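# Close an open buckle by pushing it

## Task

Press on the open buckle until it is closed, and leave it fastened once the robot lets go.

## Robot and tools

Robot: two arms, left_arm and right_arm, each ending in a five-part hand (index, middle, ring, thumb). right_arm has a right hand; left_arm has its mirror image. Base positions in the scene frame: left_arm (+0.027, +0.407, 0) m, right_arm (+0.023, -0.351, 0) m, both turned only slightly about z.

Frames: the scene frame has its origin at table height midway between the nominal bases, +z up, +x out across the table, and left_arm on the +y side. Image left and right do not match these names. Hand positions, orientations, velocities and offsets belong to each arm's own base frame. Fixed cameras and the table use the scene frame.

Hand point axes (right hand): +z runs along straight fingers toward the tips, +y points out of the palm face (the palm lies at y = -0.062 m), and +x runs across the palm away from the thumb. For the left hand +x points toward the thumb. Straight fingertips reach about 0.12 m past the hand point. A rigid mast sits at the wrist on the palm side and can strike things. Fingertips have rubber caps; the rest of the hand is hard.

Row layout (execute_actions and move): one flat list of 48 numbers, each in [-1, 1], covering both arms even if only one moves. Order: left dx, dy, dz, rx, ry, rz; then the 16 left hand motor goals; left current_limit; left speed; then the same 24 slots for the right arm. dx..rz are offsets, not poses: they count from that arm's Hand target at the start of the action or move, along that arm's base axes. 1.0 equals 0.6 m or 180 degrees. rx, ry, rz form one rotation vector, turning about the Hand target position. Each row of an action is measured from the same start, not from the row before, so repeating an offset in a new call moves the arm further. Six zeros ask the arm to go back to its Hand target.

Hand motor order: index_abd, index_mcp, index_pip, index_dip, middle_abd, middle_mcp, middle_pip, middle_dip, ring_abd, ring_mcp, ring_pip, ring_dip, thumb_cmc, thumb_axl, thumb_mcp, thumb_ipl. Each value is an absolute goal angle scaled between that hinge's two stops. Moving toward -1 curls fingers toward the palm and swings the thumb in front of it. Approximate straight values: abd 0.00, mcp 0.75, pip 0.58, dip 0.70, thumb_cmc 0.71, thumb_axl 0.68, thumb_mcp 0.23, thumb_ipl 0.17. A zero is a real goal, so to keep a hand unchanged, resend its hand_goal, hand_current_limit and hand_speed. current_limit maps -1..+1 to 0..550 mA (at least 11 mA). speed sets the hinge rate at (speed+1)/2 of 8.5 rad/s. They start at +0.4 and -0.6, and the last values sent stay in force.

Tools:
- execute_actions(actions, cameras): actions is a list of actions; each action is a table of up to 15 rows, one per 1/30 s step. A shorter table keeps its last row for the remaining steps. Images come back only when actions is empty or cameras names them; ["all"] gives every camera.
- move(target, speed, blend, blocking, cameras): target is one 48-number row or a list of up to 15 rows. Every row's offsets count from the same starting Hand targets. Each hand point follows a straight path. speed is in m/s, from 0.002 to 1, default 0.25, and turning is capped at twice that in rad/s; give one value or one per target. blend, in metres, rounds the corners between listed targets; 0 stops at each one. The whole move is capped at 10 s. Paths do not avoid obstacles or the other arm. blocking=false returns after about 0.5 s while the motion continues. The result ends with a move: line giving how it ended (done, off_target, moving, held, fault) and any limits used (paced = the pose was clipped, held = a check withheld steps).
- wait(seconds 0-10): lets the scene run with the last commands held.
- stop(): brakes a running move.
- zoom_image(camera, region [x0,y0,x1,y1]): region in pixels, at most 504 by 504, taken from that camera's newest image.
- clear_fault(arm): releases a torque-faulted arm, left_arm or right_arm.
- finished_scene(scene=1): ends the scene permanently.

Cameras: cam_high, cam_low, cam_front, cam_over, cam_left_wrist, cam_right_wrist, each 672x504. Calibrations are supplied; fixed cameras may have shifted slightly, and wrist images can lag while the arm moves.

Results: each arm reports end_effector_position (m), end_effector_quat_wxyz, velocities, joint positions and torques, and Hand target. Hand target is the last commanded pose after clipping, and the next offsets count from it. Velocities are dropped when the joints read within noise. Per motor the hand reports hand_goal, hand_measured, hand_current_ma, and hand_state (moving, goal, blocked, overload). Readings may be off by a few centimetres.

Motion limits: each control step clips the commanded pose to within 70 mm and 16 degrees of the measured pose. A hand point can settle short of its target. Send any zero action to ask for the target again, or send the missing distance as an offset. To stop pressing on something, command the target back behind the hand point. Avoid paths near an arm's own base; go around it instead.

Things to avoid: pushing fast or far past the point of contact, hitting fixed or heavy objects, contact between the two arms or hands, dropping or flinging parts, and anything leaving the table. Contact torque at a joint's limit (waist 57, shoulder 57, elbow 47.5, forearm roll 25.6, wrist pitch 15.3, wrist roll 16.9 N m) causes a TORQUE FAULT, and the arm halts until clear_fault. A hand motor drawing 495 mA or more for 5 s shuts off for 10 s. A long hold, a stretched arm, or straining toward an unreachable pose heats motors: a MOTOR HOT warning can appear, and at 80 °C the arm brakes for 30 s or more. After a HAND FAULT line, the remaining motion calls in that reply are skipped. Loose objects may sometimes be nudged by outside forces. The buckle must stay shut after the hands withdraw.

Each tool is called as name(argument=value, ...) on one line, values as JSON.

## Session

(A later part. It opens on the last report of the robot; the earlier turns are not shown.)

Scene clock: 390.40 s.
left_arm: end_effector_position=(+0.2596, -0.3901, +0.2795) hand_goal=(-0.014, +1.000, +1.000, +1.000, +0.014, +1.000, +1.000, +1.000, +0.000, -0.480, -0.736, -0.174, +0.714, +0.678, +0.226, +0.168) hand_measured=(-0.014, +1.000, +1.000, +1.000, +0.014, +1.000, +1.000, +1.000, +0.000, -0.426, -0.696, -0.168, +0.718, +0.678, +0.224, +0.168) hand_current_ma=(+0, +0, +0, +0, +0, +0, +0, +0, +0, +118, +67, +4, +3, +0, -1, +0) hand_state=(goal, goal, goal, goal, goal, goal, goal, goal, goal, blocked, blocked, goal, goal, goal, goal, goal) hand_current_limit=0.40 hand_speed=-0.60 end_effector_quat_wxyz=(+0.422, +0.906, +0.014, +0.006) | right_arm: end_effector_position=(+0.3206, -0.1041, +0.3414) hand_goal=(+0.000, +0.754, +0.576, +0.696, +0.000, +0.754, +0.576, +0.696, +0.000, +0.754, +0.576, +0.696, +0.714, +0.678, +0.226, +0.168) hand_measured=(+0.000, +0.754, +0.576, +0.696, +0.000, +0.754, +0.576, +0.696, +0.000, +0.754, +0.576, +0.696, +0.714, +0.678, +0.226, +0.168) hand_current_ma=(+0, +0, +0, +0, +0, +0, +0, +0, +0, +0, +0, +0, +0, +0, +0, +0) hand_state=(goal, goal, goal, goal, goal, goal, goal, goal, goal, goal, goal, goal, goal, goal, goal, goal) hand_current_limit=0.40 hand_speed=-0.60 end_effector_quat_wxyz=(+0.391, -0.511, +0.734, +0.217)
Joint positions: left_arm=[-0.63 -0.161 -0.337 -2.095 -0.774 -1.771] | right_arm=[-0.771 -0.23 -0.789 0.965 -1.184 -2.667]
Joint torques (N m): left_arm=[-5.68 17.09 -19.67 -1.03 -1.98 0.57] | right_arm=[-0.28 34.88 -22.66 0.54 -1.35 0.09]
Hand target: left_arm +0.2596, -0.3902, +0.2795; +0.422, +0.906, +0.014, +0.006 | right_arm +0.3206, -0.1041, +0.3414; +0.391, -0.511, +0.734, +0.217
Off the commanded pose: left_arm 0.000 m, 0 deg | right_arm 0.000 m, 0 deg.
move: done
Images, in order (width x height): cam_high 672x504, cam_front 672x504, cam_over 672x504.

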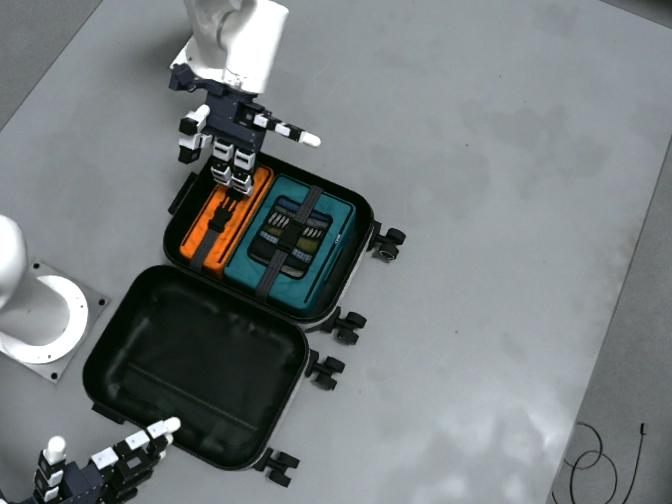

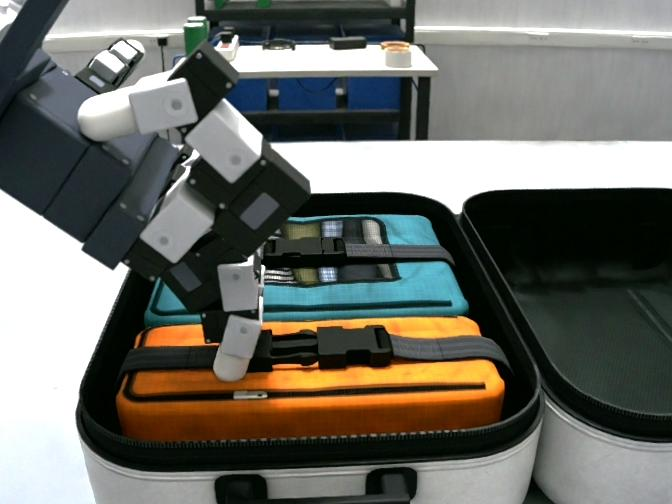

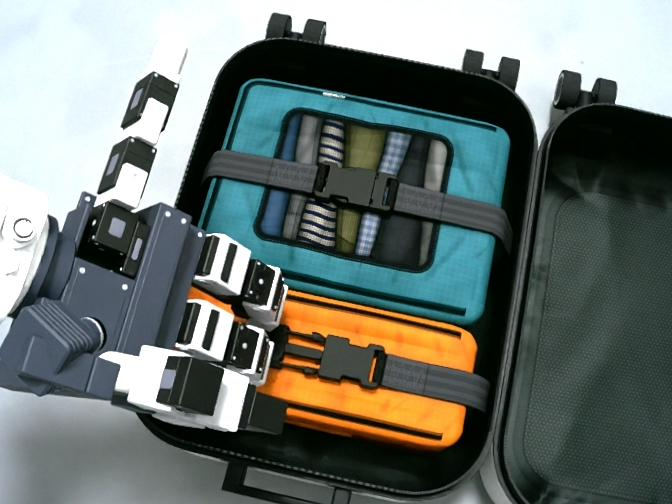

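move(target=[0.0005,-0.0167,0,0,0,0,-0.0135,1,1,1,0.0135,1,1,1,0,-0.48,-0.737,-0.174,0.714,0.678,0.226,0.168,0.4,-0.6,0,0,0,0,0,0,0,0.754,0.576,0.696,0,0.754,0.576,0.696,0,0.754,0.576,0.696,0.714,0.678,0.226,0.168,0.4,-0.6], speed=0.04, cameras=["cam_front","cam_over"])

zoom_image(camera="cam_front", region=[190, 290, 410, 400])

zoom_image(camera="cam_over", region=[250, 290, 410, 430])

Scene clock: 400.60 s.
left_arm: end_effector_position=(+0.2599, -0.4002, +0.2795) hand_goal=(-0.014, +1.000, +1.000, +1.000, +0.014, +1.000, +1.000, +1.000, +0.000, -0.480, -0.736, -0.174, +0.714, +0.678, +0.226, +0.168) hand_measured=(+0.002, +1.000, +1.000, +1.000, -0.002, +1.000, +1.000, +1.000, +0.000, -0.426, -0.696, -0.168, +0.718, +0.678, +0.224, +0.168) hand_current_ma=(+15, +0, +0, +0, -16, +0, +0, +0, +0, +118, +67, +4, +3, +0, -1, +0) hand_state=(goal, goal, goal, goal, goal, goal, goal, goal, goal, blocked, blocked, goal, goal, goal, goal, goal) hand_current_limit=0.40 hand_speed=-0.60 end_effector_quat_wxyz=(+0.422, +0.906, +0.014, +0.006) | right_arm: end_effector_position=(+0.3206, -0.1041, +0.3414) hand_goal=(+0.000, +0.754, +0.576, +0.696, +0.000, +0.754, +0.576, +0.696, +0.000, +0.754, +0.576, +0.696, +0.714, +0.678, +0.226, +0.168) hand_measured=(+0.000, +0.754, +0.576, +0.696, +0.000, +0.754, +0.576, +0.696, +0.000, +0.754, +0.576, +0.696, +0.714, +0.678, +0.226, +0.168) hand_current_ma=(+0, +0, +0, +0, +0, +0, +0, +0, +0, +0, +0, +0, +0, +0, +0, +0) hand_state=(goal, goal, goal, goal, goal, goal, goal, goal, goal, goal, goal, goal, goal, goal, goal, goal) hand_current_limit=0.40 hand_speed=-0.60 end_effector_quat_wxyz=(+0.391, -0.511, +0.734, +0.217)
Joint positions: left_arm=[-0.657 -0.173 -0.353 -2.121 -0.768 -1.772] | right_arm=[-0.771 -0.23 -0.789 0.965 -1.184 -2.667]
Joint torques (N m): left_arm=[-4.56 17.68 -22.73 -1.15 -2.84 -0.01] | right_arm=[-0.16 34.3 -22.6 0.98 -1.24 0.21]
Hand target: left_arm +0.2599, -0.4002, +0.2795; +0.422, +0.906, +0.014, +0.006 | right_arm +0.3206, -0.1041, +0.3414; +0.391, -0.511, +0.734, +0.217
Off the commanded pose: left_arm 0.000 m, 0 deg | right_arm 0.000 m, 0 deg.
move: done
Images, in order (width x height): cam_front 672x504, cam_over 672x504.

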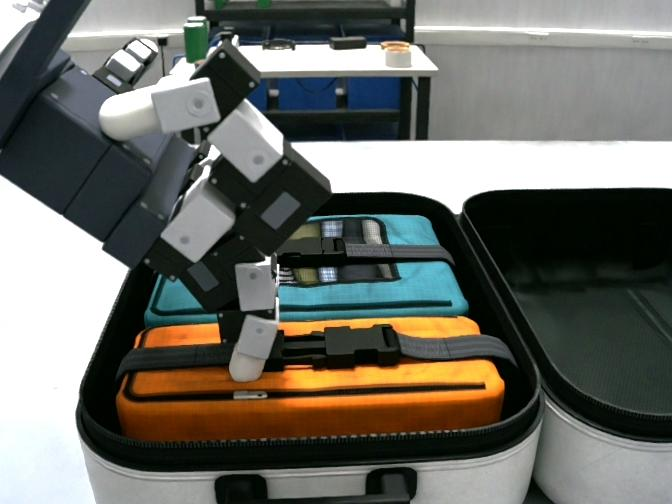

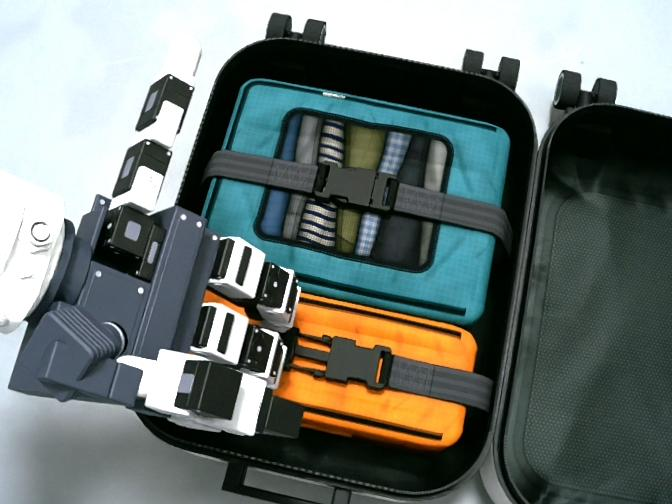

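Scaled by 2.291.

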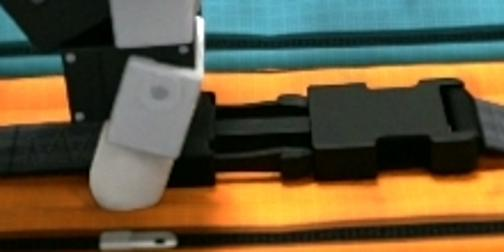

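Scaled by 3.150.

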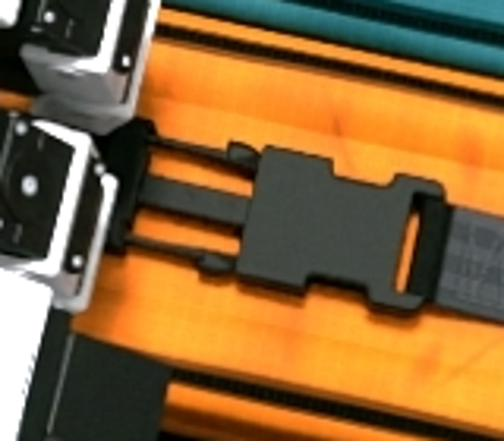

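move(target=[[0,0,0,0,0,0,-0.0135,1,1,1,0.0135,1,1,1,0,1,1,1,0.714,0.678,0.226,0.168,0.4,-0.6,-0.0343,0.1735,0.0977,0.0660,0.3966,-0.1894,-0.0135,1,1,1,0.0135,1,1,1,0,1,1,1,0.714,0.678,0.226,0.168,0.4,-0.6],[0,0,0,0,0,0,-0.0135,1,1,1,0.0135,1,1,1,0,1,1,1,0.714,0.678,0.226,0.168,0.4,-0.6,-0.1043,0.6907,0.0243,0.0660,0.3966,-0.1894,-0.0135,1,1,1,0.0135,1,1,1,0,1,1,1,0.714,0.678,0.226,0.168,0.4,-0.6]], speed=0.25, cameras=["all"])

Scene clock: 516.47 s.
left_arm: end_effector_position=(+0.2599, -0.4002, +0.2795) hand_goal=(-0.014, +1.000, +1.000, +1.000, +0.014, +1.000, +1.000, +1.000, +0.000, +1.000, +1.000, +1.000, +0.714, +0.678, +0.226, +0.168) hand_measured=(+0.002, +1.000, +1.000, +1.000, -0.002, +1.000, +1.000, +1.000, +0.000, +1.000, +0.996, +0.998, +0.718, +0.678, +0.224, +0.168) hand_current_ma=(+15, +0, +0, +0, -16, +0, +0, +0, +0, +0, -2, -1, +3, +0, -1, +0) hand_state=(goal, goal, goal, goal, goal, goal, goal, goal, goal, goal, goal, goal, goal, goal, goal, goal) hand_current_limit=0.40 hand_speed=-0.60 end_effector_quat_wxyz=(+0.422, +0.906, +0.014, +0.006) | right_arm: end_effector_position=(+0.2580, +0.3103, +0.3559) hand_goal=(-0.014, +1.000, +1.000, +1.000, +0.014, +1.000, +1.000, +1.000, +0.000, +1.000, +1.000, +1.000, +0.714, +0.678, +0.226, +0.168) hand_measured=(-0.014, +1.000, +0.998, +0.998, +0.012, +1.000, +0.998, +0.998, +0.000, +1.000, +0.998, +0.996, +0.720, +0.678, +0.224, +0.168) hand_current_ma=(+0, +0, -1, -1, -1, +0, -1, -1, +0, +0, -1, -1, +4, +0, +0, +0) hand_state=(goal, goal, goal, goal, goal, goal, goal, goal, goal, goal, goal, goal, goal, goal, goal, goal) hand_current_limit=0.40 hand_speed=-0.60 end_effector_quat_wxyz=(-0.013, -0.028, +0.906, +0.422)
Joint positions: left_arm=[-0.657 -0.173 -0.353 -2.121 -0.768 -1.772] | right_arm=[0.333 0.148 -0.305 1.439 -0.839 -0.967]
Joint torques (N m): left_arm=[-4.47 18.22 -21.41 -0.98 -4.14 0.25] | right_arm=[2.92 14.31 -26.65 1.75 -0.39 -0.52]
Hand target: left_arm +0.2599, -0.4002, +0.2795; +0.422, +0.906, +0.014, +0.006 | right_arm +0.2580, +0.3103, +0.3559; -0.013, -0.028, +0.906, +0.422
Off the commanded pose: left_arm 0.000 m, 0 deg | right_arm 0.000 m, 0 deg.
move: done
camera_calibration:
cam_left_wrist: T_world_to_cam=[[-0.779405, 0.39474, -0.486526, 0.466976], [0.429337, 0.902067, 0.0440976, 0.197559], [0.456286, -0.174514, -0.872553, 0.186171], [0, 0, 0, 1]] pos_world=[0.194197, -0.330056, 0.380928]
cam_right_wrist: T_world_to_cam=[[0.749195, 0.459915, 0.476639, -0.473833], [0.507413, -0.86106, 0.033282, 0.081927], [0.425721, 0.216918, -0.878469, 0.259069], [0, 0, 0, 1]] pos_world=[0.203131, 0.232271, 0.450705]

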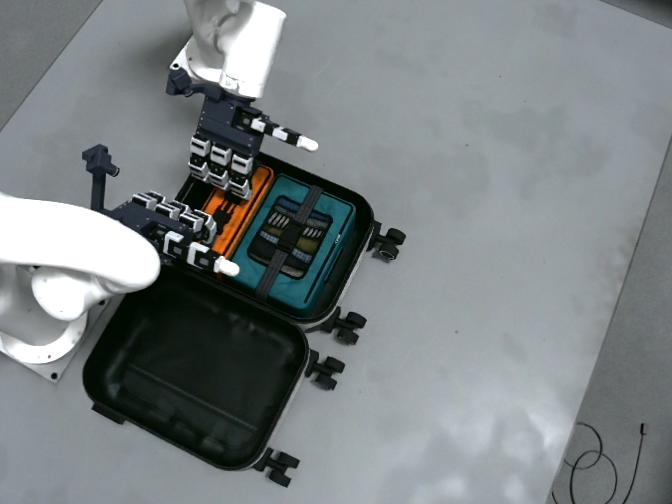

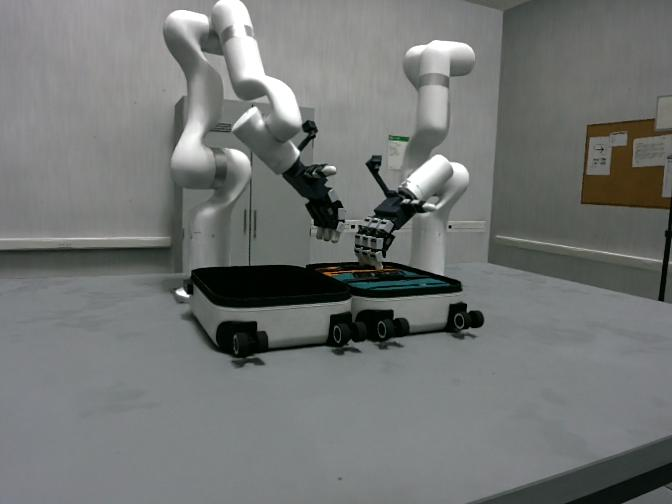

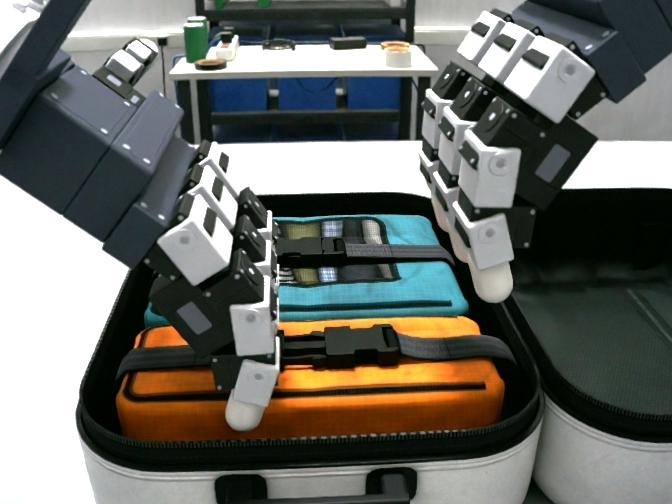

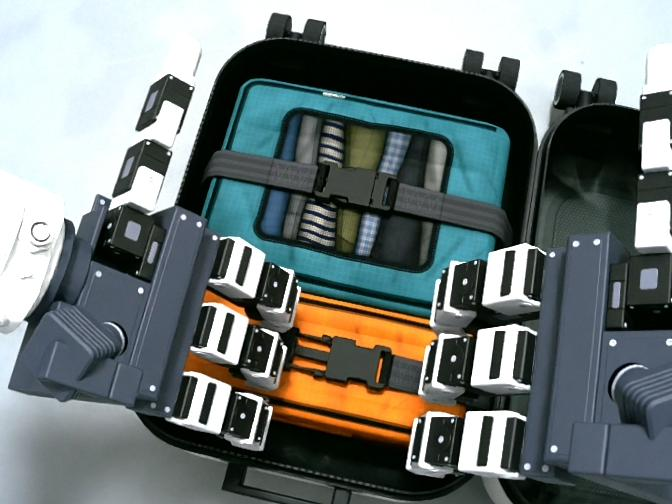

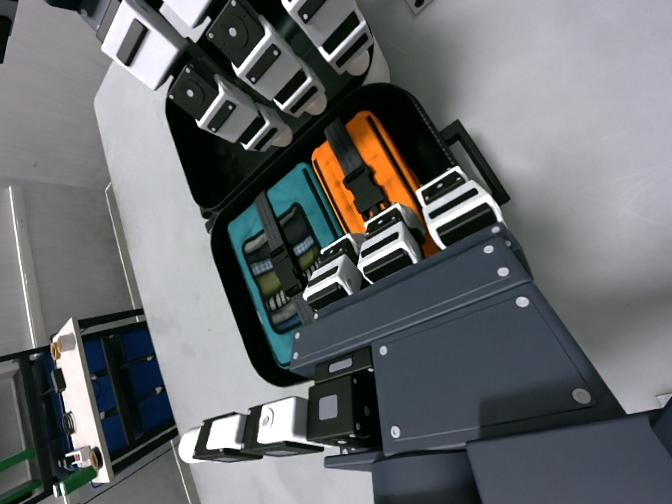

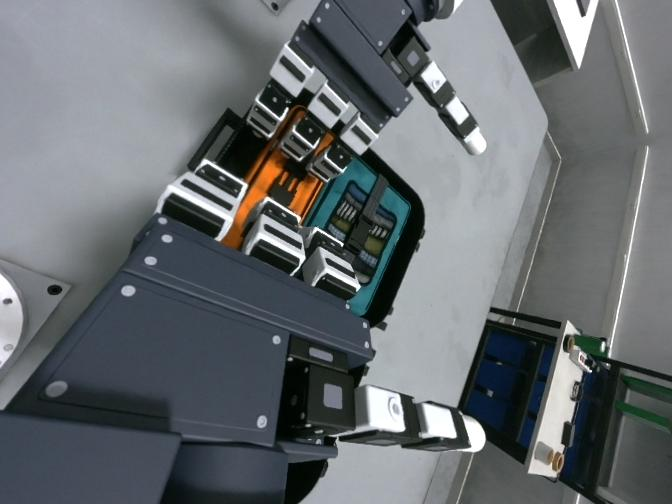

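move(target=[0,0,0,0,0,0,-0.0135,1,1,1,0.0135,1,1,1,0,1,1,1,0.714,0.678,0.226,0.168,0.4,-0.6,0,0.006,-0.12,0,0,0,-0.0135,1,1,1,0.0135,1,1,1,0,1,1,1,0.714,0.678,0.226,0.168,0.4,-0.6], speed=0.12, cameras=["cam_front","cam_over","cam_high"])

zoom_image(camera="cam_front", region=[300, 280, 520, 420])

zoom_image(camera="cam_over", region=[300, 290, 480, 430])

zoom_image(camera="cam_high", region=[170, 160, 270, 260])

Scene clock: 540.10 s.
left_arm: end_effector_position=(+0.2599, -0.4002, +0.2795) hand_goal=(-0.014, +1.000, +1.000, +1.000, +0.014, +1.000, +1.000, +1.000, +0.000, +1.000, +1.000, +1.000, +0.714, +0.678, +0.226, +0.168) hand_measured=(+0.002, +1.000, +1.000, +1.000, -0.002, +1.000, +1.000, +1.000, +0.000, +1.000, +0.996, +0.998, +0.718, +0.678, +0.224, +0.168) hand_current_ma=(+15, +0, +0, +0, -16, +0, +0, +0, +0, +0, -2, -1, +3, +0, -1, +0) hand_state=(goal, goal, goal, goal, goal, goal, goal, goal, goal, goal, goal, goal, goal, goal, goal, goal) hand_current_limit=0.40 hand_speed=-0.60 end_effector_quat_wxyz=(+0.422, +0.906, +0.014, +0.006) | right_arm: end_effector_position=(+0.2580, +0.3139, +0.2839) hand_goal=(-0.014, +1.000, +1.000, +1.000, +0.014, +1.000, +1.000, +1.000, +0.000, +1.000, +1.000, +1.000, +0.714, +0.678, +0.226, +0.168) hand_measured=(-0.014, +1.000, +0.998, +0.998, +0.012, +1.000, +0.998, +0.998, +0.000, +1.000, +0.998, +0.996, +0.720, +0.678, +0.224, +0.168) hand_current_ma=(+0, +0, -1, -1, -1, +0, -1, -1, +0, +0, -1, -1, +4, +0, +0, +0) hand_state=(goal, goal, goal, goal, goal, goal, goal, goal, goal, goal, goal, goal, goal, goal, goal, goal) hand_current_limit=0.40 hand_speed=-0.60 end_effector_quat_wxyz=(-0.013, -0.028, +0.906, +0.422)
Joint positions: left_arm=[-0.657 -0.173 -0.353 -2.121 -0.768 -1.772] | right_arm=[0.346 -0.102 -0.286 1.697 -0.834 -1.332]
Joint torques (N m): left_arm=[-4.12 18.88 -20.84 -0.9 -4.17 0.22] | right_arm=[1.96 18.87 -21.13 0.77 -1.98 -0.54]
Hand target: left_arm +0.2599, -0.4002, +0.2795; +0.422, +0.906, +0.014, +0.006 | right_arm +0.2580, +0.3139, +0.2839; -0.013, -0.028, +0.906, +0.422
Off the commanded pose: left_arm 0.000 m, 0 deg | right_arm 0.000 m, 0 deg.
move: done
Images, in order (width x height): cam_high 672x504, cam_front 672x504, cam_over 672x504.

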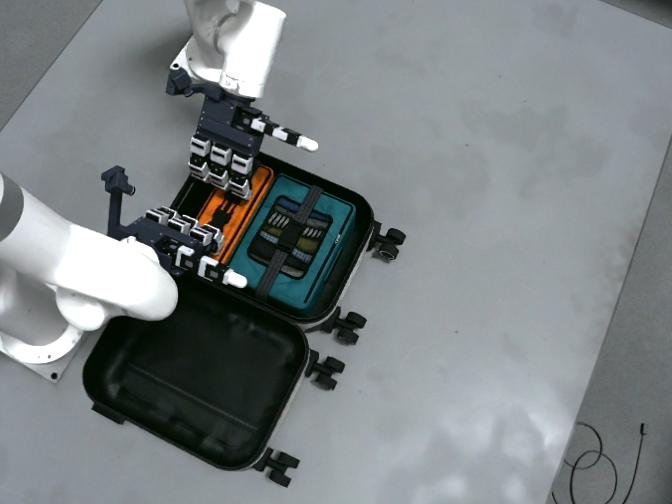

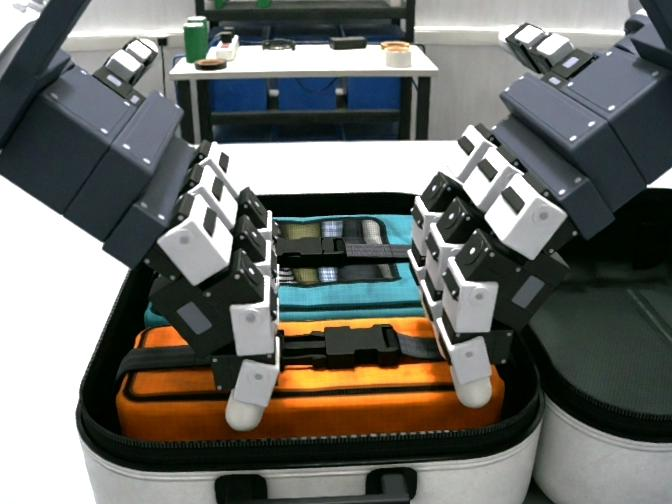

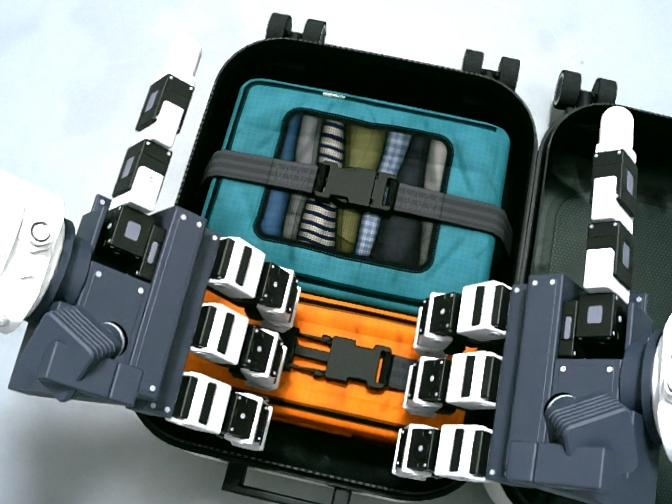

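Scaled by 2.291.

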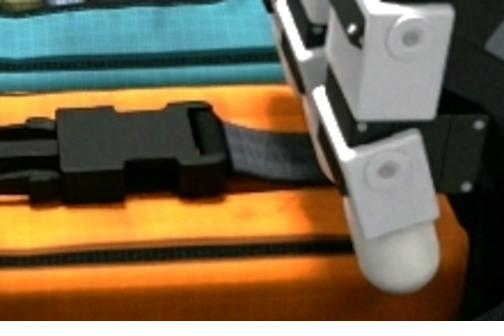

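Scaled by 2.800.

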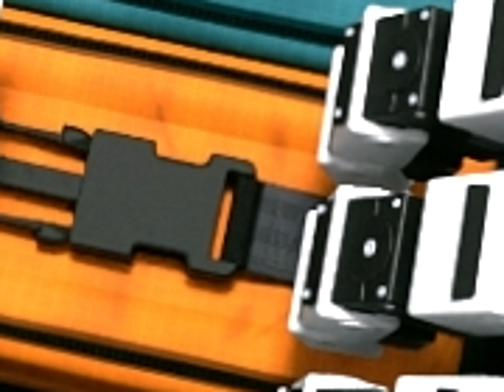

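Scaled by 5.040.

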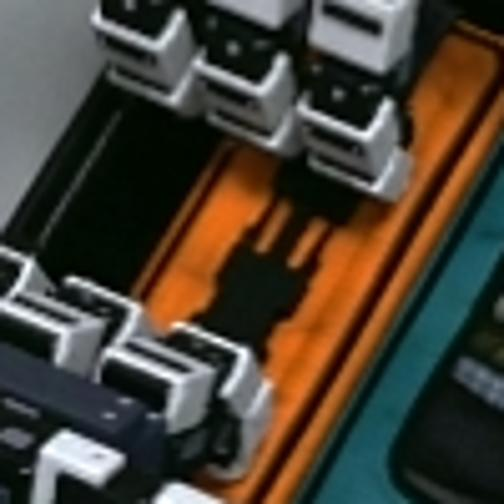

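move(target=[[0,0,0,0,0,0,-0.0135,1,1,1,0.0135,1,1,1,0,1,1,1,0.714,0.678,0.226,0.168,0.4,-0.6,0,0,-0.0125,0,0,0,-0.0135,1,1,1,0.0135,1,1,1,0,1,1,1,0.714,0.678,0.226,0.168,0.4,-0.6],[0,0,0,0,0,0,-0.0135,1,1,1,0.0135,1,1,1,0,1,1,1,0.714,0.678,0.226,0.168,0.4,-0.6,-0.0025,0.039,-0.0125,0,0,0,-0.0135,1,1,1,0.0135,1,1,1,0,1,1,1,0.714,0.678,0.226,0.168,0.4,-0.6]], speed=0.05, cameras=["cam_front","cam_over"])

zoom_image(camera="cam_front", region=[220, 290, 500, 430])

zoom_image(camera="cam_over", region=[270, 290, 450, 430])

Scene clock: 587.00 s.
left_arm: end_effector_position=(+0.2599, -0.4002, +0.2795) hand_goal=(-0.014, +1.000, +1.000, +1.000, +0.014, +1.000, +1.000, +1.000, +0.000, +1.000, +1.000, +1.000, +0.714, +0.678, +0.226, +0.168) hand_measured=(+0.002, +1.000, +1.000, +1.000, -0.002, +1.000, +1.000, +1.000, +0.000, +1.000, +0.996, +0.998, +0.718, +0.678, +0.224, +0.168) hand_current_ma=(+15, +0, +0, +0, -16, +0, +0, +0, +0, +0, -2, -1, +3, +0, -1, +0) hand_state=(goal, goal, goal, goal, goal, goal, goal, goal, goal, goal, goal, goal, goal, goal, goal, goal) hand_current_limit=0.40 hand_speed=-0.60 end_effector_quat_wxyz=(+0.422, +0.906, +0.014, +0.006) | right_arm: end_effector_position=(+0.2565, +0.3373, +0.2764) hand_goal=(-0.014, +1.000, +1.000, +1.000, +0.014, +1.000, +1.000, +1.000, +0.000, +1.000, +1.000, +1.000, +0.714, +0.678, +0.226, +0.168) hand_measured=(-0.014, +1.000, +1.000, +1.000, +0.012, +1.000, +1.000, +1.000, +0.000, +1.000, +0.998, +0.996, +0.720, +0.678, +0.224, +0.168) hand_current_ma=(+0, +0, +0, +0, +0, +0, +0, +0, +0, +0, -1, -1, +4, +0, +0, +0) hand_state=(goal, goal, goal, goal, goal, goal, goal, goal, goal, goal, goal, goal, goal, goal, goal, goal) hand_current_limit=0.40 hand_speed=-0.60 end_effector_quat_wxyz=(-0.013, -0.028, +0.906, +0.422)
Joint positions: left_arm=[-0.657 -0.173 -0.353 -2.121 -0.768 -1.772] | right_arm=[0.429 -0.146 -0.305 1.803 -0.825 -1.368]
Joint torques (N m): left_arm=[-4.33 20.4 -20.5 -0.76 -3.97 0.15] | right_arm=[1.83 20.38 -20.52 0.89 -0.89 -0.49]
Hand target: left_arm +0.2599, -0.4002, +0.2795; +0.422, +0.906, +0.014, +0.006 | right_arm +0.2565, +0.3373, +0.2764; -0.013, -0.028, +0.906, +0.422
Off the commanded pose: left_arm 0.000 m, 0 deg | right_arm 0.000 m, 0 deg.
move: done
Images, in order (width x height): cam_front 672x504, cam_over 672x504.

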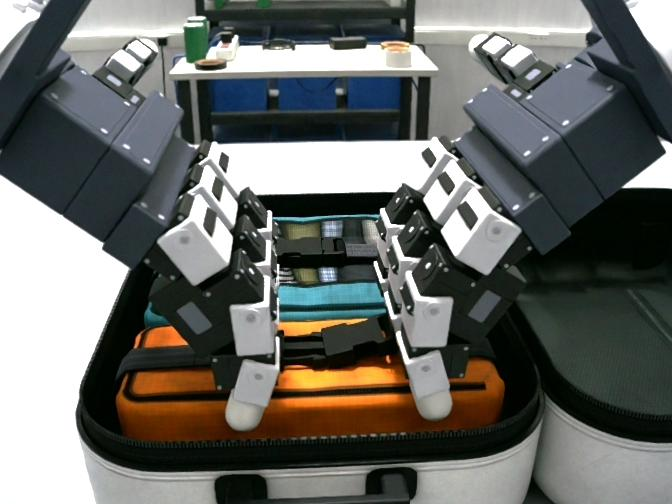

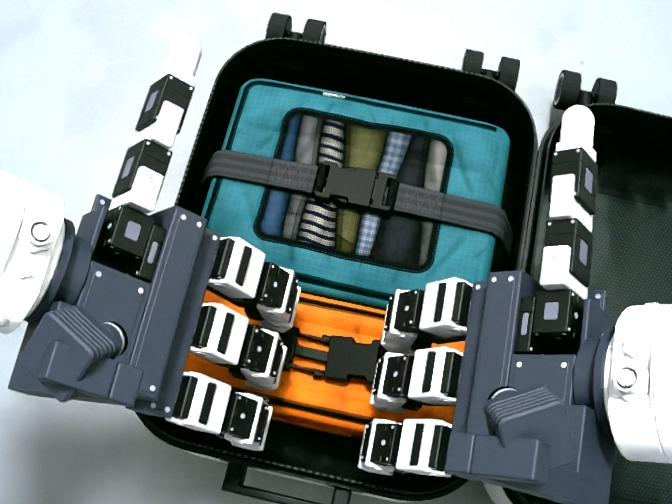

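Scaled by 1.800.

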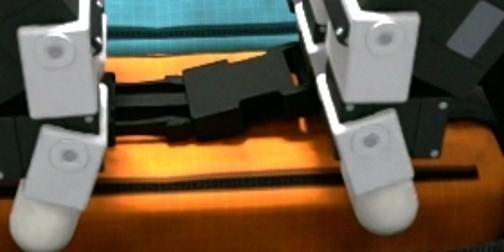

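Scaled by 2.800.

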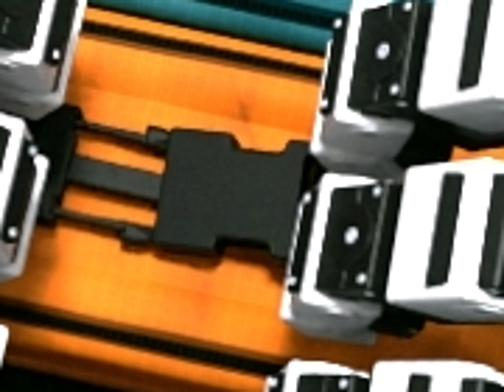

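move(target=[0,0,0,0,0,0,-0.0135,1,1,1,0.0135,1,1,1,0,1,1,1,0.714,0.678,0.226,0.168,0.4,-0.6,0.001,-0.016,0.007,0,0,0,-0.0135,1,1,1,0.0135,1,1,1,0,1,1,1,0.714,0.678,0.226,0.168,0.4,-0.6], speed=0.05, cameras=["cam_front","cam_over"])

zoom_image(camera="cam_front", region=[240, 290, 440, 390])

zoom_image(camera="cam_over", region=[270, 290, 450, 430])

Scene clock: 603.73 s.
left_arm: end_effector_position=(+0.2599, -0.4002, +0.2795) hand_goal=(-0.014, +1.000, +1.000, +1.000, +0.014, +1.000, +1.000, +1.000, +0.000, +1.000, +1.000, +1.000, +0.714, +0.678, +0.226, +0.168) hand_measured=(+0.002, +1.000, +1.000, +1.000, -0.002, +1.000, +1.000, +1.000, +0.000, +1.000, +0.996, +0.998, +0.718, +0.678, +0.224, +0.168) hand_current_ma=(+15, +0, +0, +0, -16, +0, +0, +0, +0, +0, -2, -1, +3, +0, -1, +0) hand_state=(goal, goal, goal, goal, goal, goal, goal, goal, goal, goal, goal, goal, goal, goal, goal, goal) hand_current_limit=0.40 hand_speed=-0.60 end_effector_quat_wxyz=(+0.422, +0.906, +0.014, +0.006) | right_arm: end_effector_position=(+0.2571, +0.3277, +0.2806) hand_goal=(-0.014, +1.000, +1.000, +1.000, +0.014, +1.000, +1.000, +1.000, +0.000, +1.000, +1.000, +1.000, +0.714, +0.678, +0.226, +0.168) hand_measured=(-0.014, +0.998, +0.998, +1.000, +0.012, +1.000, +1.000, +1.000, +0.000, +1.000, +0.998, +0.996, +0.720, +0.678, +0.224, +0.168) hand_current_ma=(+0, +0, +0, +0, +0, +0, +0, +0, +0, +0, -1, -1, +4, +0, +0, +0) hand_state=(goal, goal, goal, goal, goal, goal, goal, goal, goal, goal, goal, goal, goal, goal, goal, goal) hand_current_limit=0.40 hand_speed=-0.60 end_effector_quat_wxyz=(-0.013, -0.028, +0.906, +0.422)
Joint positions: left_arm=[-0.657 -0.173 -0.353 -2.121 -0.768 -1.772] | right_arm=[0.395 -0.124 -0.296 1.757 -0.827 -1.348]
Joint torques (N m): left_arm=[-3.63 20.43 -19.75 -0.73 -3.74 0.27] | right_arm=[-1.57 27.53 -15.3 -1.07 -2.04 0.31]
Hand target: left_arm +0.2599, -0.4002, +0.2795; +0.422, +0.906, +0.014, +0.006 | right_arm +0.2571, +0.3277, +0.2806; -0.013, -0.028, +0.906, +0.422
Off the commanded pose: left_arm 0.000 m, 0 deg | right_arm 0.000 m, 0 deg.
move: done
Images, in order (width x height): cam_front 672x504, cam_over 672x504.

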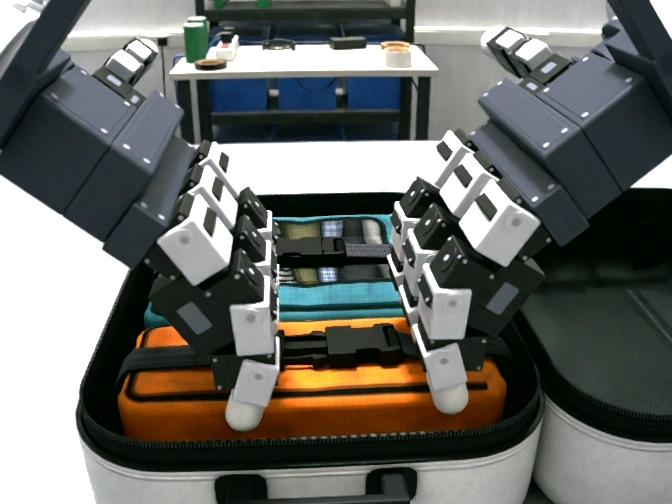

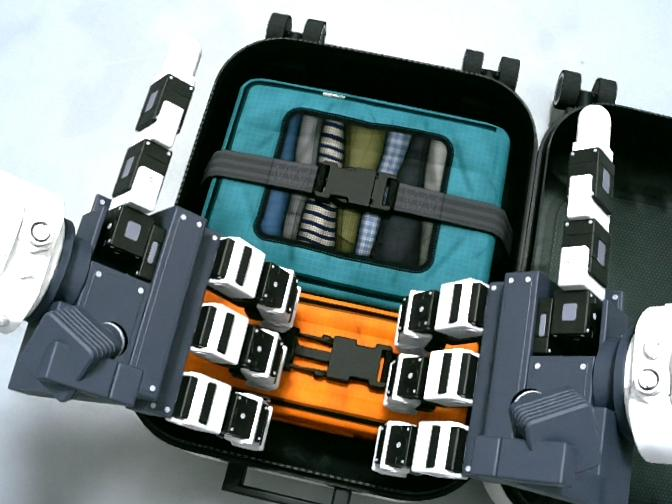

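Scaled by 2.520.

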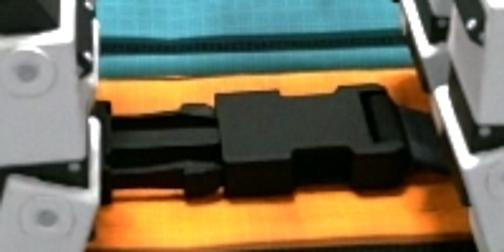

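Scaled by 2.800.

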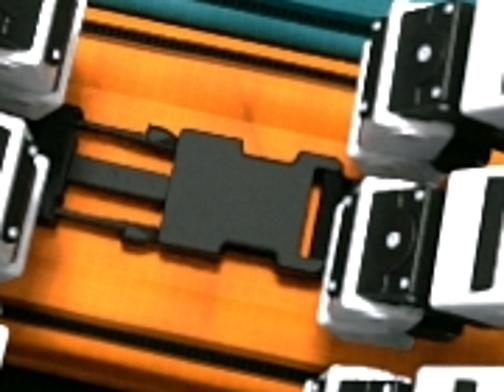

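move(target=[[-0.0003,0.0117,0,0,0,0,-0.0135,1,1,1,0.0135,1,1,1,0,1,1,1,0.714,0.678,0.226,0.168,0.4,-0.6,0,0,-0.001,0,0,0,-0.0135,1,1,1,0.0135,1,1,1,0,1,1,1,0.714,0.678,0.226,0.168,0.4,-0.6],[-0.0003,0.0117,0,0,0,0,-0.0135,1,1,1,0.0135,1,1,1,0,1,1,1,0.714,0.678,0.226,0.168,0.4,-0.6,-0.0018,0.028,-0.001,0,0,0,-0.0135,1,1,1,0.0135,1,1,1,0,1,1,1,0.714,0.678,0.226,0.168,0.4,-0.6]], speed=0.04, cameras=["cam_front","cam_over"])

zoom_image(camera="cam_front", region=[240, 290, 440, 390])

zoom_image(camera="cam_over", region=[270, 290, 450, 430])

Scene clock: 629.97 s.
left_arm: end_effector_position=(+0.2597, -0.3932, +0.2795) hand_goal=(-0.014, +1.000, +1.000, +1.000, +0.014, +1.000, +1.000, +1.000, +0.000, +1.000, +1.000, +1.000, +0.714, +0.678, +0.226, +0.168) hand_measured=(+0.002, +1.000, +1.000, +1.000, -0.002, +1.000, +1.000, +1.000, +0.000, +1.000, +0.996, +0.998, +0.718, +0.678, +0.224, +0.168) hand_current_ma=(+15, +0, +0, +0, -16, +0, +0, +0, +0, +0, -2, -1, +3, +0, -1, +0) hand_state=(goal, goal, goal, goal, goal, goal, goal, goal, goal, goal, goal, goal, goal, goal, goal, goal) hand_current_limit=0.40 hand_speed=-0.60 end_effector_quat_wxyz=(+0.422, +0.906, +0.014, +0.006) | right_arm: end_effector_position=(+0.2561, +0.3445, +0.2800) hand_goal=(-0.014, +1.000, +1.000, +1.000, +0.014, +1.000, +1.000, +1.000, +0.000, +1.000, +1.000, +1.000, +0.714, +0.678, +0.226, +0.168) hand_measured=(-0.014, +1.000, +1.000, +1.000, +0.012, +1.000, +1.000, +1.000, +0.000, +1.000, +0.998, +0.996, +0.720, +0.678, +0.224, +0.168) hand_current_ma=(+0, +0, +0, +0, +0, +0, +0, +0, +0, +0, -1, -1, +4, +0, +0, +0) hand_state=(goal, goal, goal, goal, goal, goal, goal, goal, goal, goal, goal, goal, goal, goal, goal, goal) hand_current_limit=0.40 hand_speed=-0.60 end_effector_quat_wxyz=(-0.013, -0.028, +0.906, +0.422)
Joint positions: left_arm=[-0.638 -0.165 -0.342 -2.103 -0.772 -1.771] | right_arm=[0.453 -0.138 -0.312 1.815 -0.817 -1.35]
Joint torques (N m): left_arm=[1.63 25.19 -13.59 0.04 -2.13 0.04] | right_arm=[3.09 21.35 -21.11 1.74 -0.65 -0.55]
Hand target: left_arm +0.2597, -0.3932, +0.2795; +0.422, +0.906, +0.014, +0.006 | right_arm +0.2561, +0.3445, +0.2800; -0.013, -0.028, +0.906, +0.422
Off the commanded pose: left_arm 0.000 m, 0 deg | right_arm 0.000 m, 0 deg.
move: done
Images, in order (width x height): cam_front 672x504, cam_over 672x504.

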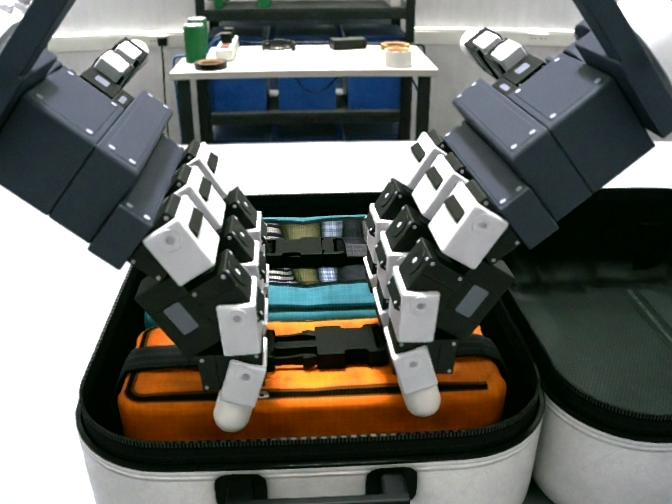

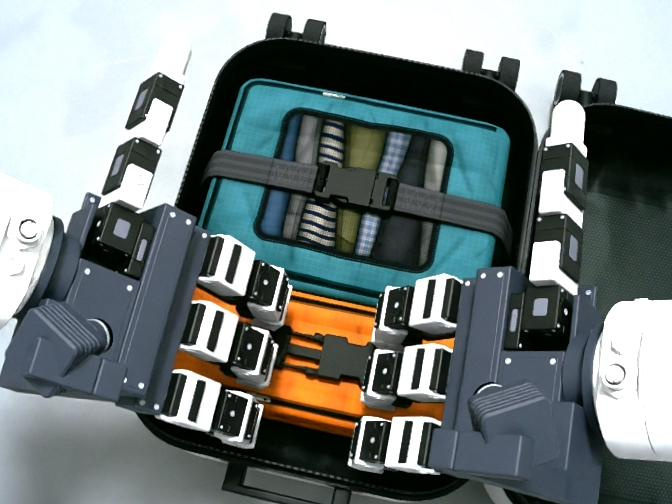

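Scaled by 2.520.

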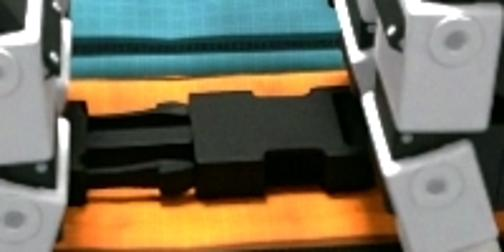

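Scaled by 2.800.

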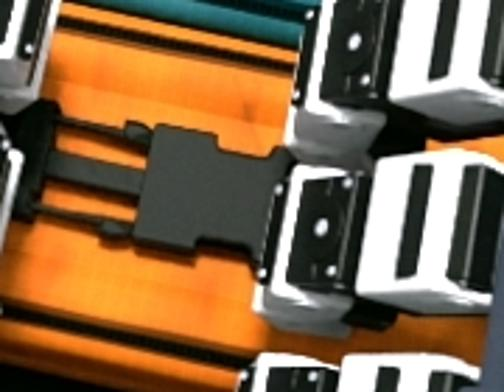

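move(target=[0.0007,-0.0133,0,0,0,0,-0.0135,1,1,1,0.0135,1,1,1,0,1,1,1,0.714,0.678,0.226,0.168,0.4,-0.6,-0.0004,0.0067,0,0,0,0,-0.0135,1,1,1,0.0135,1,1,1,0,1,1,1,0.714,0.678,0.226,0.168,0.4,-0.6], speed=0.03, cameras=["cam_front","cam_over"])

zoom_image(camera="cam_front", region=[240, 290, 440, 390])

zoom_image(camera="cam_over", region=[270, 290, 450, 430])

Scene clock: 646.80 s.
left_arm: end_effector_position=(+0.2601, -0.4011, +0.2795) hand_goal=(-0.014, +1.000, +1.000, +1.000, +0.014, +1.000, +1.000, +1.000, +0.000, +1.000, +1.000, +1.000, +0.714, +0.678, +0.226, +0.168) hand_measured=(+0.042, +1.000, +1.000, +1.000, -0.030, +1.000, +1.000, +1.000, +0.000, +1.000, +0.996, +0.998, +0.718, +0.678, +0.224, +0.168) hand_current_ma=(+94, +0, +0, +0, -67, +0, +0, +0, +0, +0, -2, -1, +3, +0, -1, +0) hand_state=(blocked, goal, goal, goal, blocked, goal, goal, goal, goal, goal, goal, goal, goal, goal, goal, goal) hand_current_limit=0.40 hand_speed=-0.60 end_effector_quat_wxyz=(+0.422, +0.906, +0.014, +0.006) | right_arm: end_effector_position=(+0.2558, +0.3485, +0.2800) hand_goal=(-0.014, +1.000, +1.000, +1.000, +0.014, +1.000, +1.000, +1.000, +0.000, +1.000, +1.000, +1.000, +0.714, +0.678, +0.226, +0.168) hand_measured=(-0.014, +1.000, +1.000, +1.000, +0.004, +1.000, +1.000, +1.000, +0.000, +1.000, +0.998, +0.996, +0.720, +0.678, +0.224, +0.168) hand_current_ma=(+0, +0, +0, +0, -8, +0, +0, +0, +0, +0, -1, -1, +4, +0, +0, +0) hand_state=(goal, goal, goal, goal, goal, goal, goal, goal, goal, goal, goal, goal, goal, goal, goal, goal) hand_current_limit=0.40 hand_speed=-0.60 end_effector_quat_wxyz=(-0.013, -0.028, +0.906, +0.422)
Joint positions: left_arm=[-0.659 -0.175 -0.355 -2.123 -0.767 -1.772] | right_arm=[0.467 -0.142 -0.316 1.828 -0.815 -1.35]
Joint torques (N m): left_arm=[-7.97 17.59 -22.22 -1.31 -3.46 -0.21] | right_arm=[0.7 20.48 -23.24 1.78 -1.62 0.12]
Hand target: left_arm +0.2601, -0.4011, +0.2795; +0.422, +0.906, +0.014, +0.006 | right_arm +0.2558, +0.3485, +0.2800; -0.013, -0.028, +0.906, +0.422
Off the commanded pose: left_arm 0.000 m, 0 deg | right_arm 0.000 m, 0 deg.
move: done
Images, in order (width x height): cam_front 672x504, cam_over 672x504.

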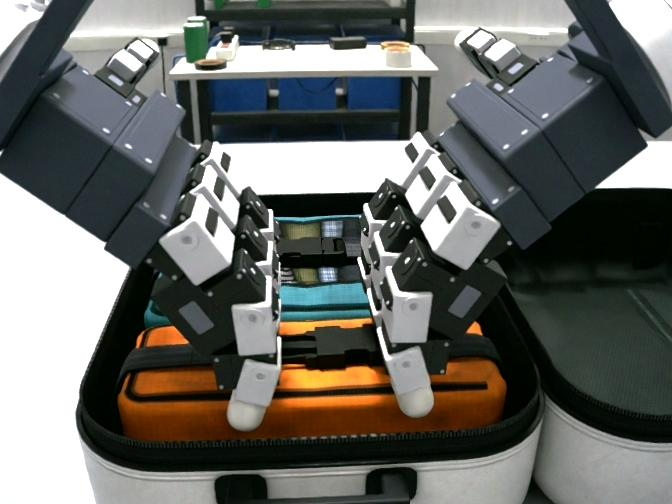

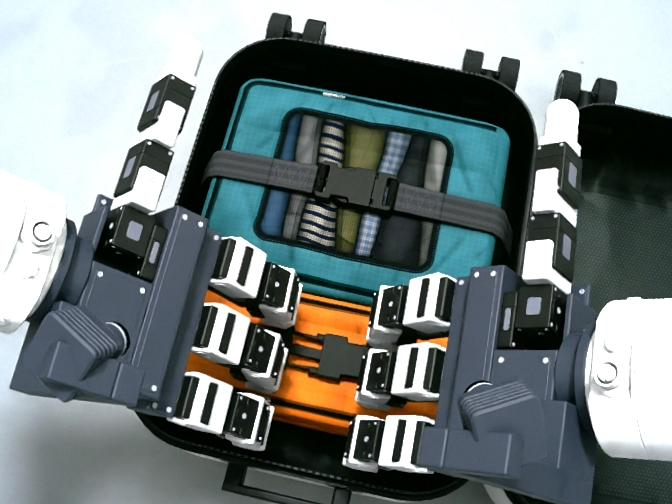

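Scaled by 2.520.

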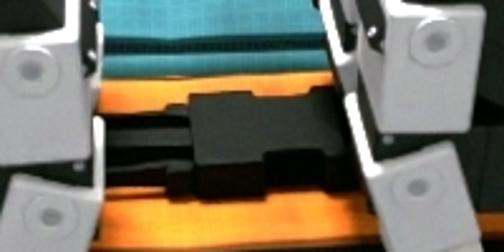

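Scaled by 2.800.

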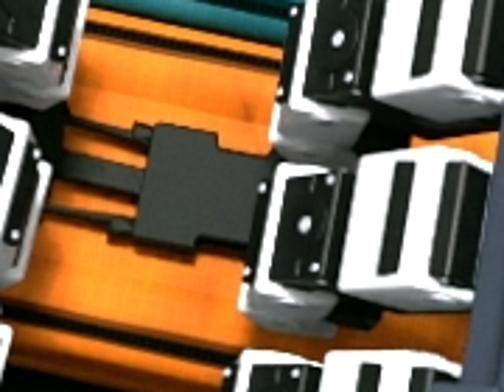

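move(target=[[-0.0005,0.0167,0.005,0,0,0,-0.067,1,1,1,0.067,1,1,1,0,1,1,1,0.714,0.678,0.226,0.168,0.4,-0.6,0.0008,-0.0133,0,0,0,0,-0.067,1,1,1,0.067,1,1,1,0,1,1,1,0.714,0.678,0.226,0.168,0.4,-0.6],[0,0,0.005,0,0,0,-0.067,1,1,1,0.067,1,1,1,0,1,1,1,0.714,0.678,0.226,0.168,0.4,-0.6,0,0,0,0,0,0,-0.067,1,1,1,0.067,1,1,1,0,1,1,1,0.714,0.678,0.226,0.168,0.4,-0.6]], speed=0.04, cameras=["cam_front","cam_over"])

zoom_image(camera="cam_front", region=[240, 290, 440, 390])

zoom_image(camera="cam_over", region=[270, 290, 450, 430])

Scene clock: 671.13 s.
left_arm: end_effector_position=(+0.2601, -0.4011, +0.2824) hand_goal=(-0.066, +1.000, +1.000, +1.000, +0.068, +1.000, +1.000, +1.000, +0.000, +1.000, +1.000, +1.000, +0.714, +0.678, +0.226, +0.168) hand_measured=(+0.042, +1.000, +1.000, +1.000, -0.038, +1.000, +1.000, +1.000, +0.000, +1.000, +0.996, +0.998, +0.718, +0.678, +0.224, +0.168) hand_current_ma=(+249, +0, +0, +0, -243, +0, +0, +0, +0, +0, -2, -1, +3, +0, -1, +0) hand_state=(blocked, goal, goal, goal, blocked, goal, goal, goal, goal, goal, goal, goal, goal, goal, goal, goal) hand_current_limit=0.40 hand_speed=-0.60 end_effector_quat_wxyz=(+0.422, +0.906, +0.014, +0.006) | right_arm: end_effector_position=(+0.2558, +0.3485, +0.2800) hand_goal=(-0.066, +1.000, +1.000, +1.000, +0.068, +1.000, +1.000, +1.000, +0.000, +1.000, +1.000, +1.000, +0.714, +0.678, +0.226, +0.168) hand_measured=(-0.034, +1.000, +1.000, +1.000, +0.030, +1.000, +1.000, +1.000, +0.000, +1.000, +0.998, +0.996, +0.720, +0.678, +0.224, +0.168) hand_current_ma=(+42, +0, +0, +0, -54, +0, +0, +0, +0, +0, -1, -1, +4, +0, +0, +0) hand_state=(blocked, goal, goal, goal, blocked, goal, goal, goal, goal, goal, goal, goal, goal, goal, goal, goal) hand_current_limit=0.40 hand_speed=-0.60 end_effector_quat_wxyz=(-0.013, -0.028, +0.906, +0.422)
Joint positions: left_arm=[-0.659 -0.165 -0.355 -2.114 -0.761 -1.785] | right_arm=[0.467 -0.142 -0.316 1.828 -0.815 -1.35]
Joint torques (N m): left_arm=[-7.32 20.24 -23.86 -1.34 -4.68 0.7] | right_arm=[3.32 22.15 -22.33 1.86 -2.66 -0.39]
Hand target: left_arm +0.2601, -0.4011, +0.2825; +0.422, +0.906, +0.014, +0.006 | right_arm +0.2558, +0.3485, +0.2800; -0.013, -0.028, +0.906, +0.422
Off the commanded pose: left_arm 0.000 m, 0 deg | right_arm 0.000 m, 0 deg.
move: done
Images, in order (width x height): cam_front 672x504, cam_over 672x504.

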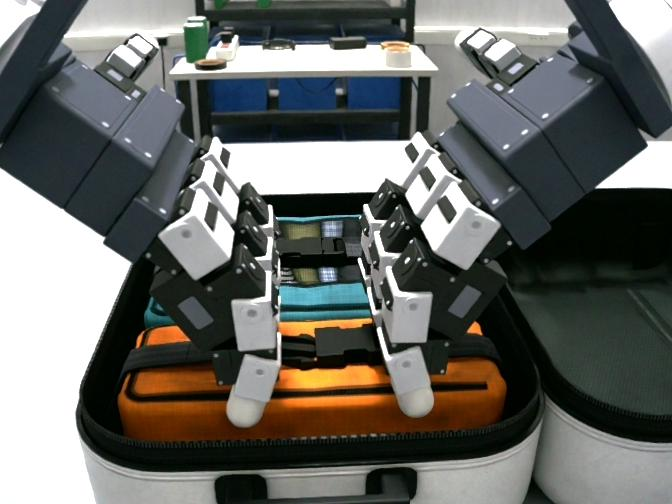

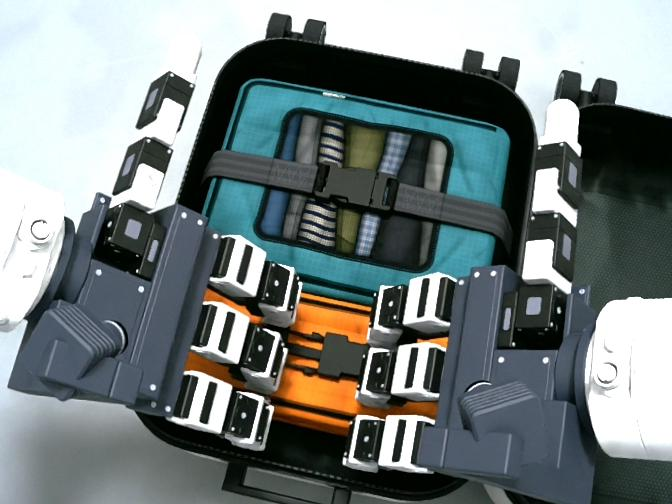

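Scaled by 2.520.

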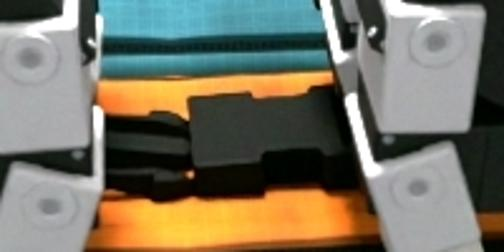

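Scaled by 2.800.

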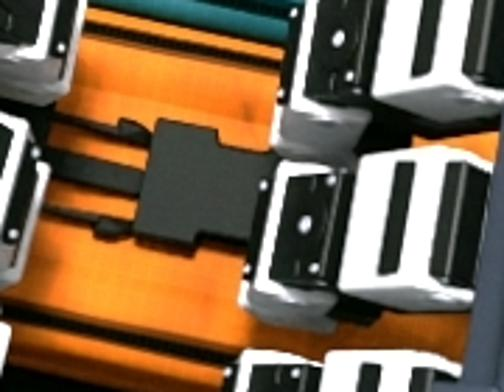

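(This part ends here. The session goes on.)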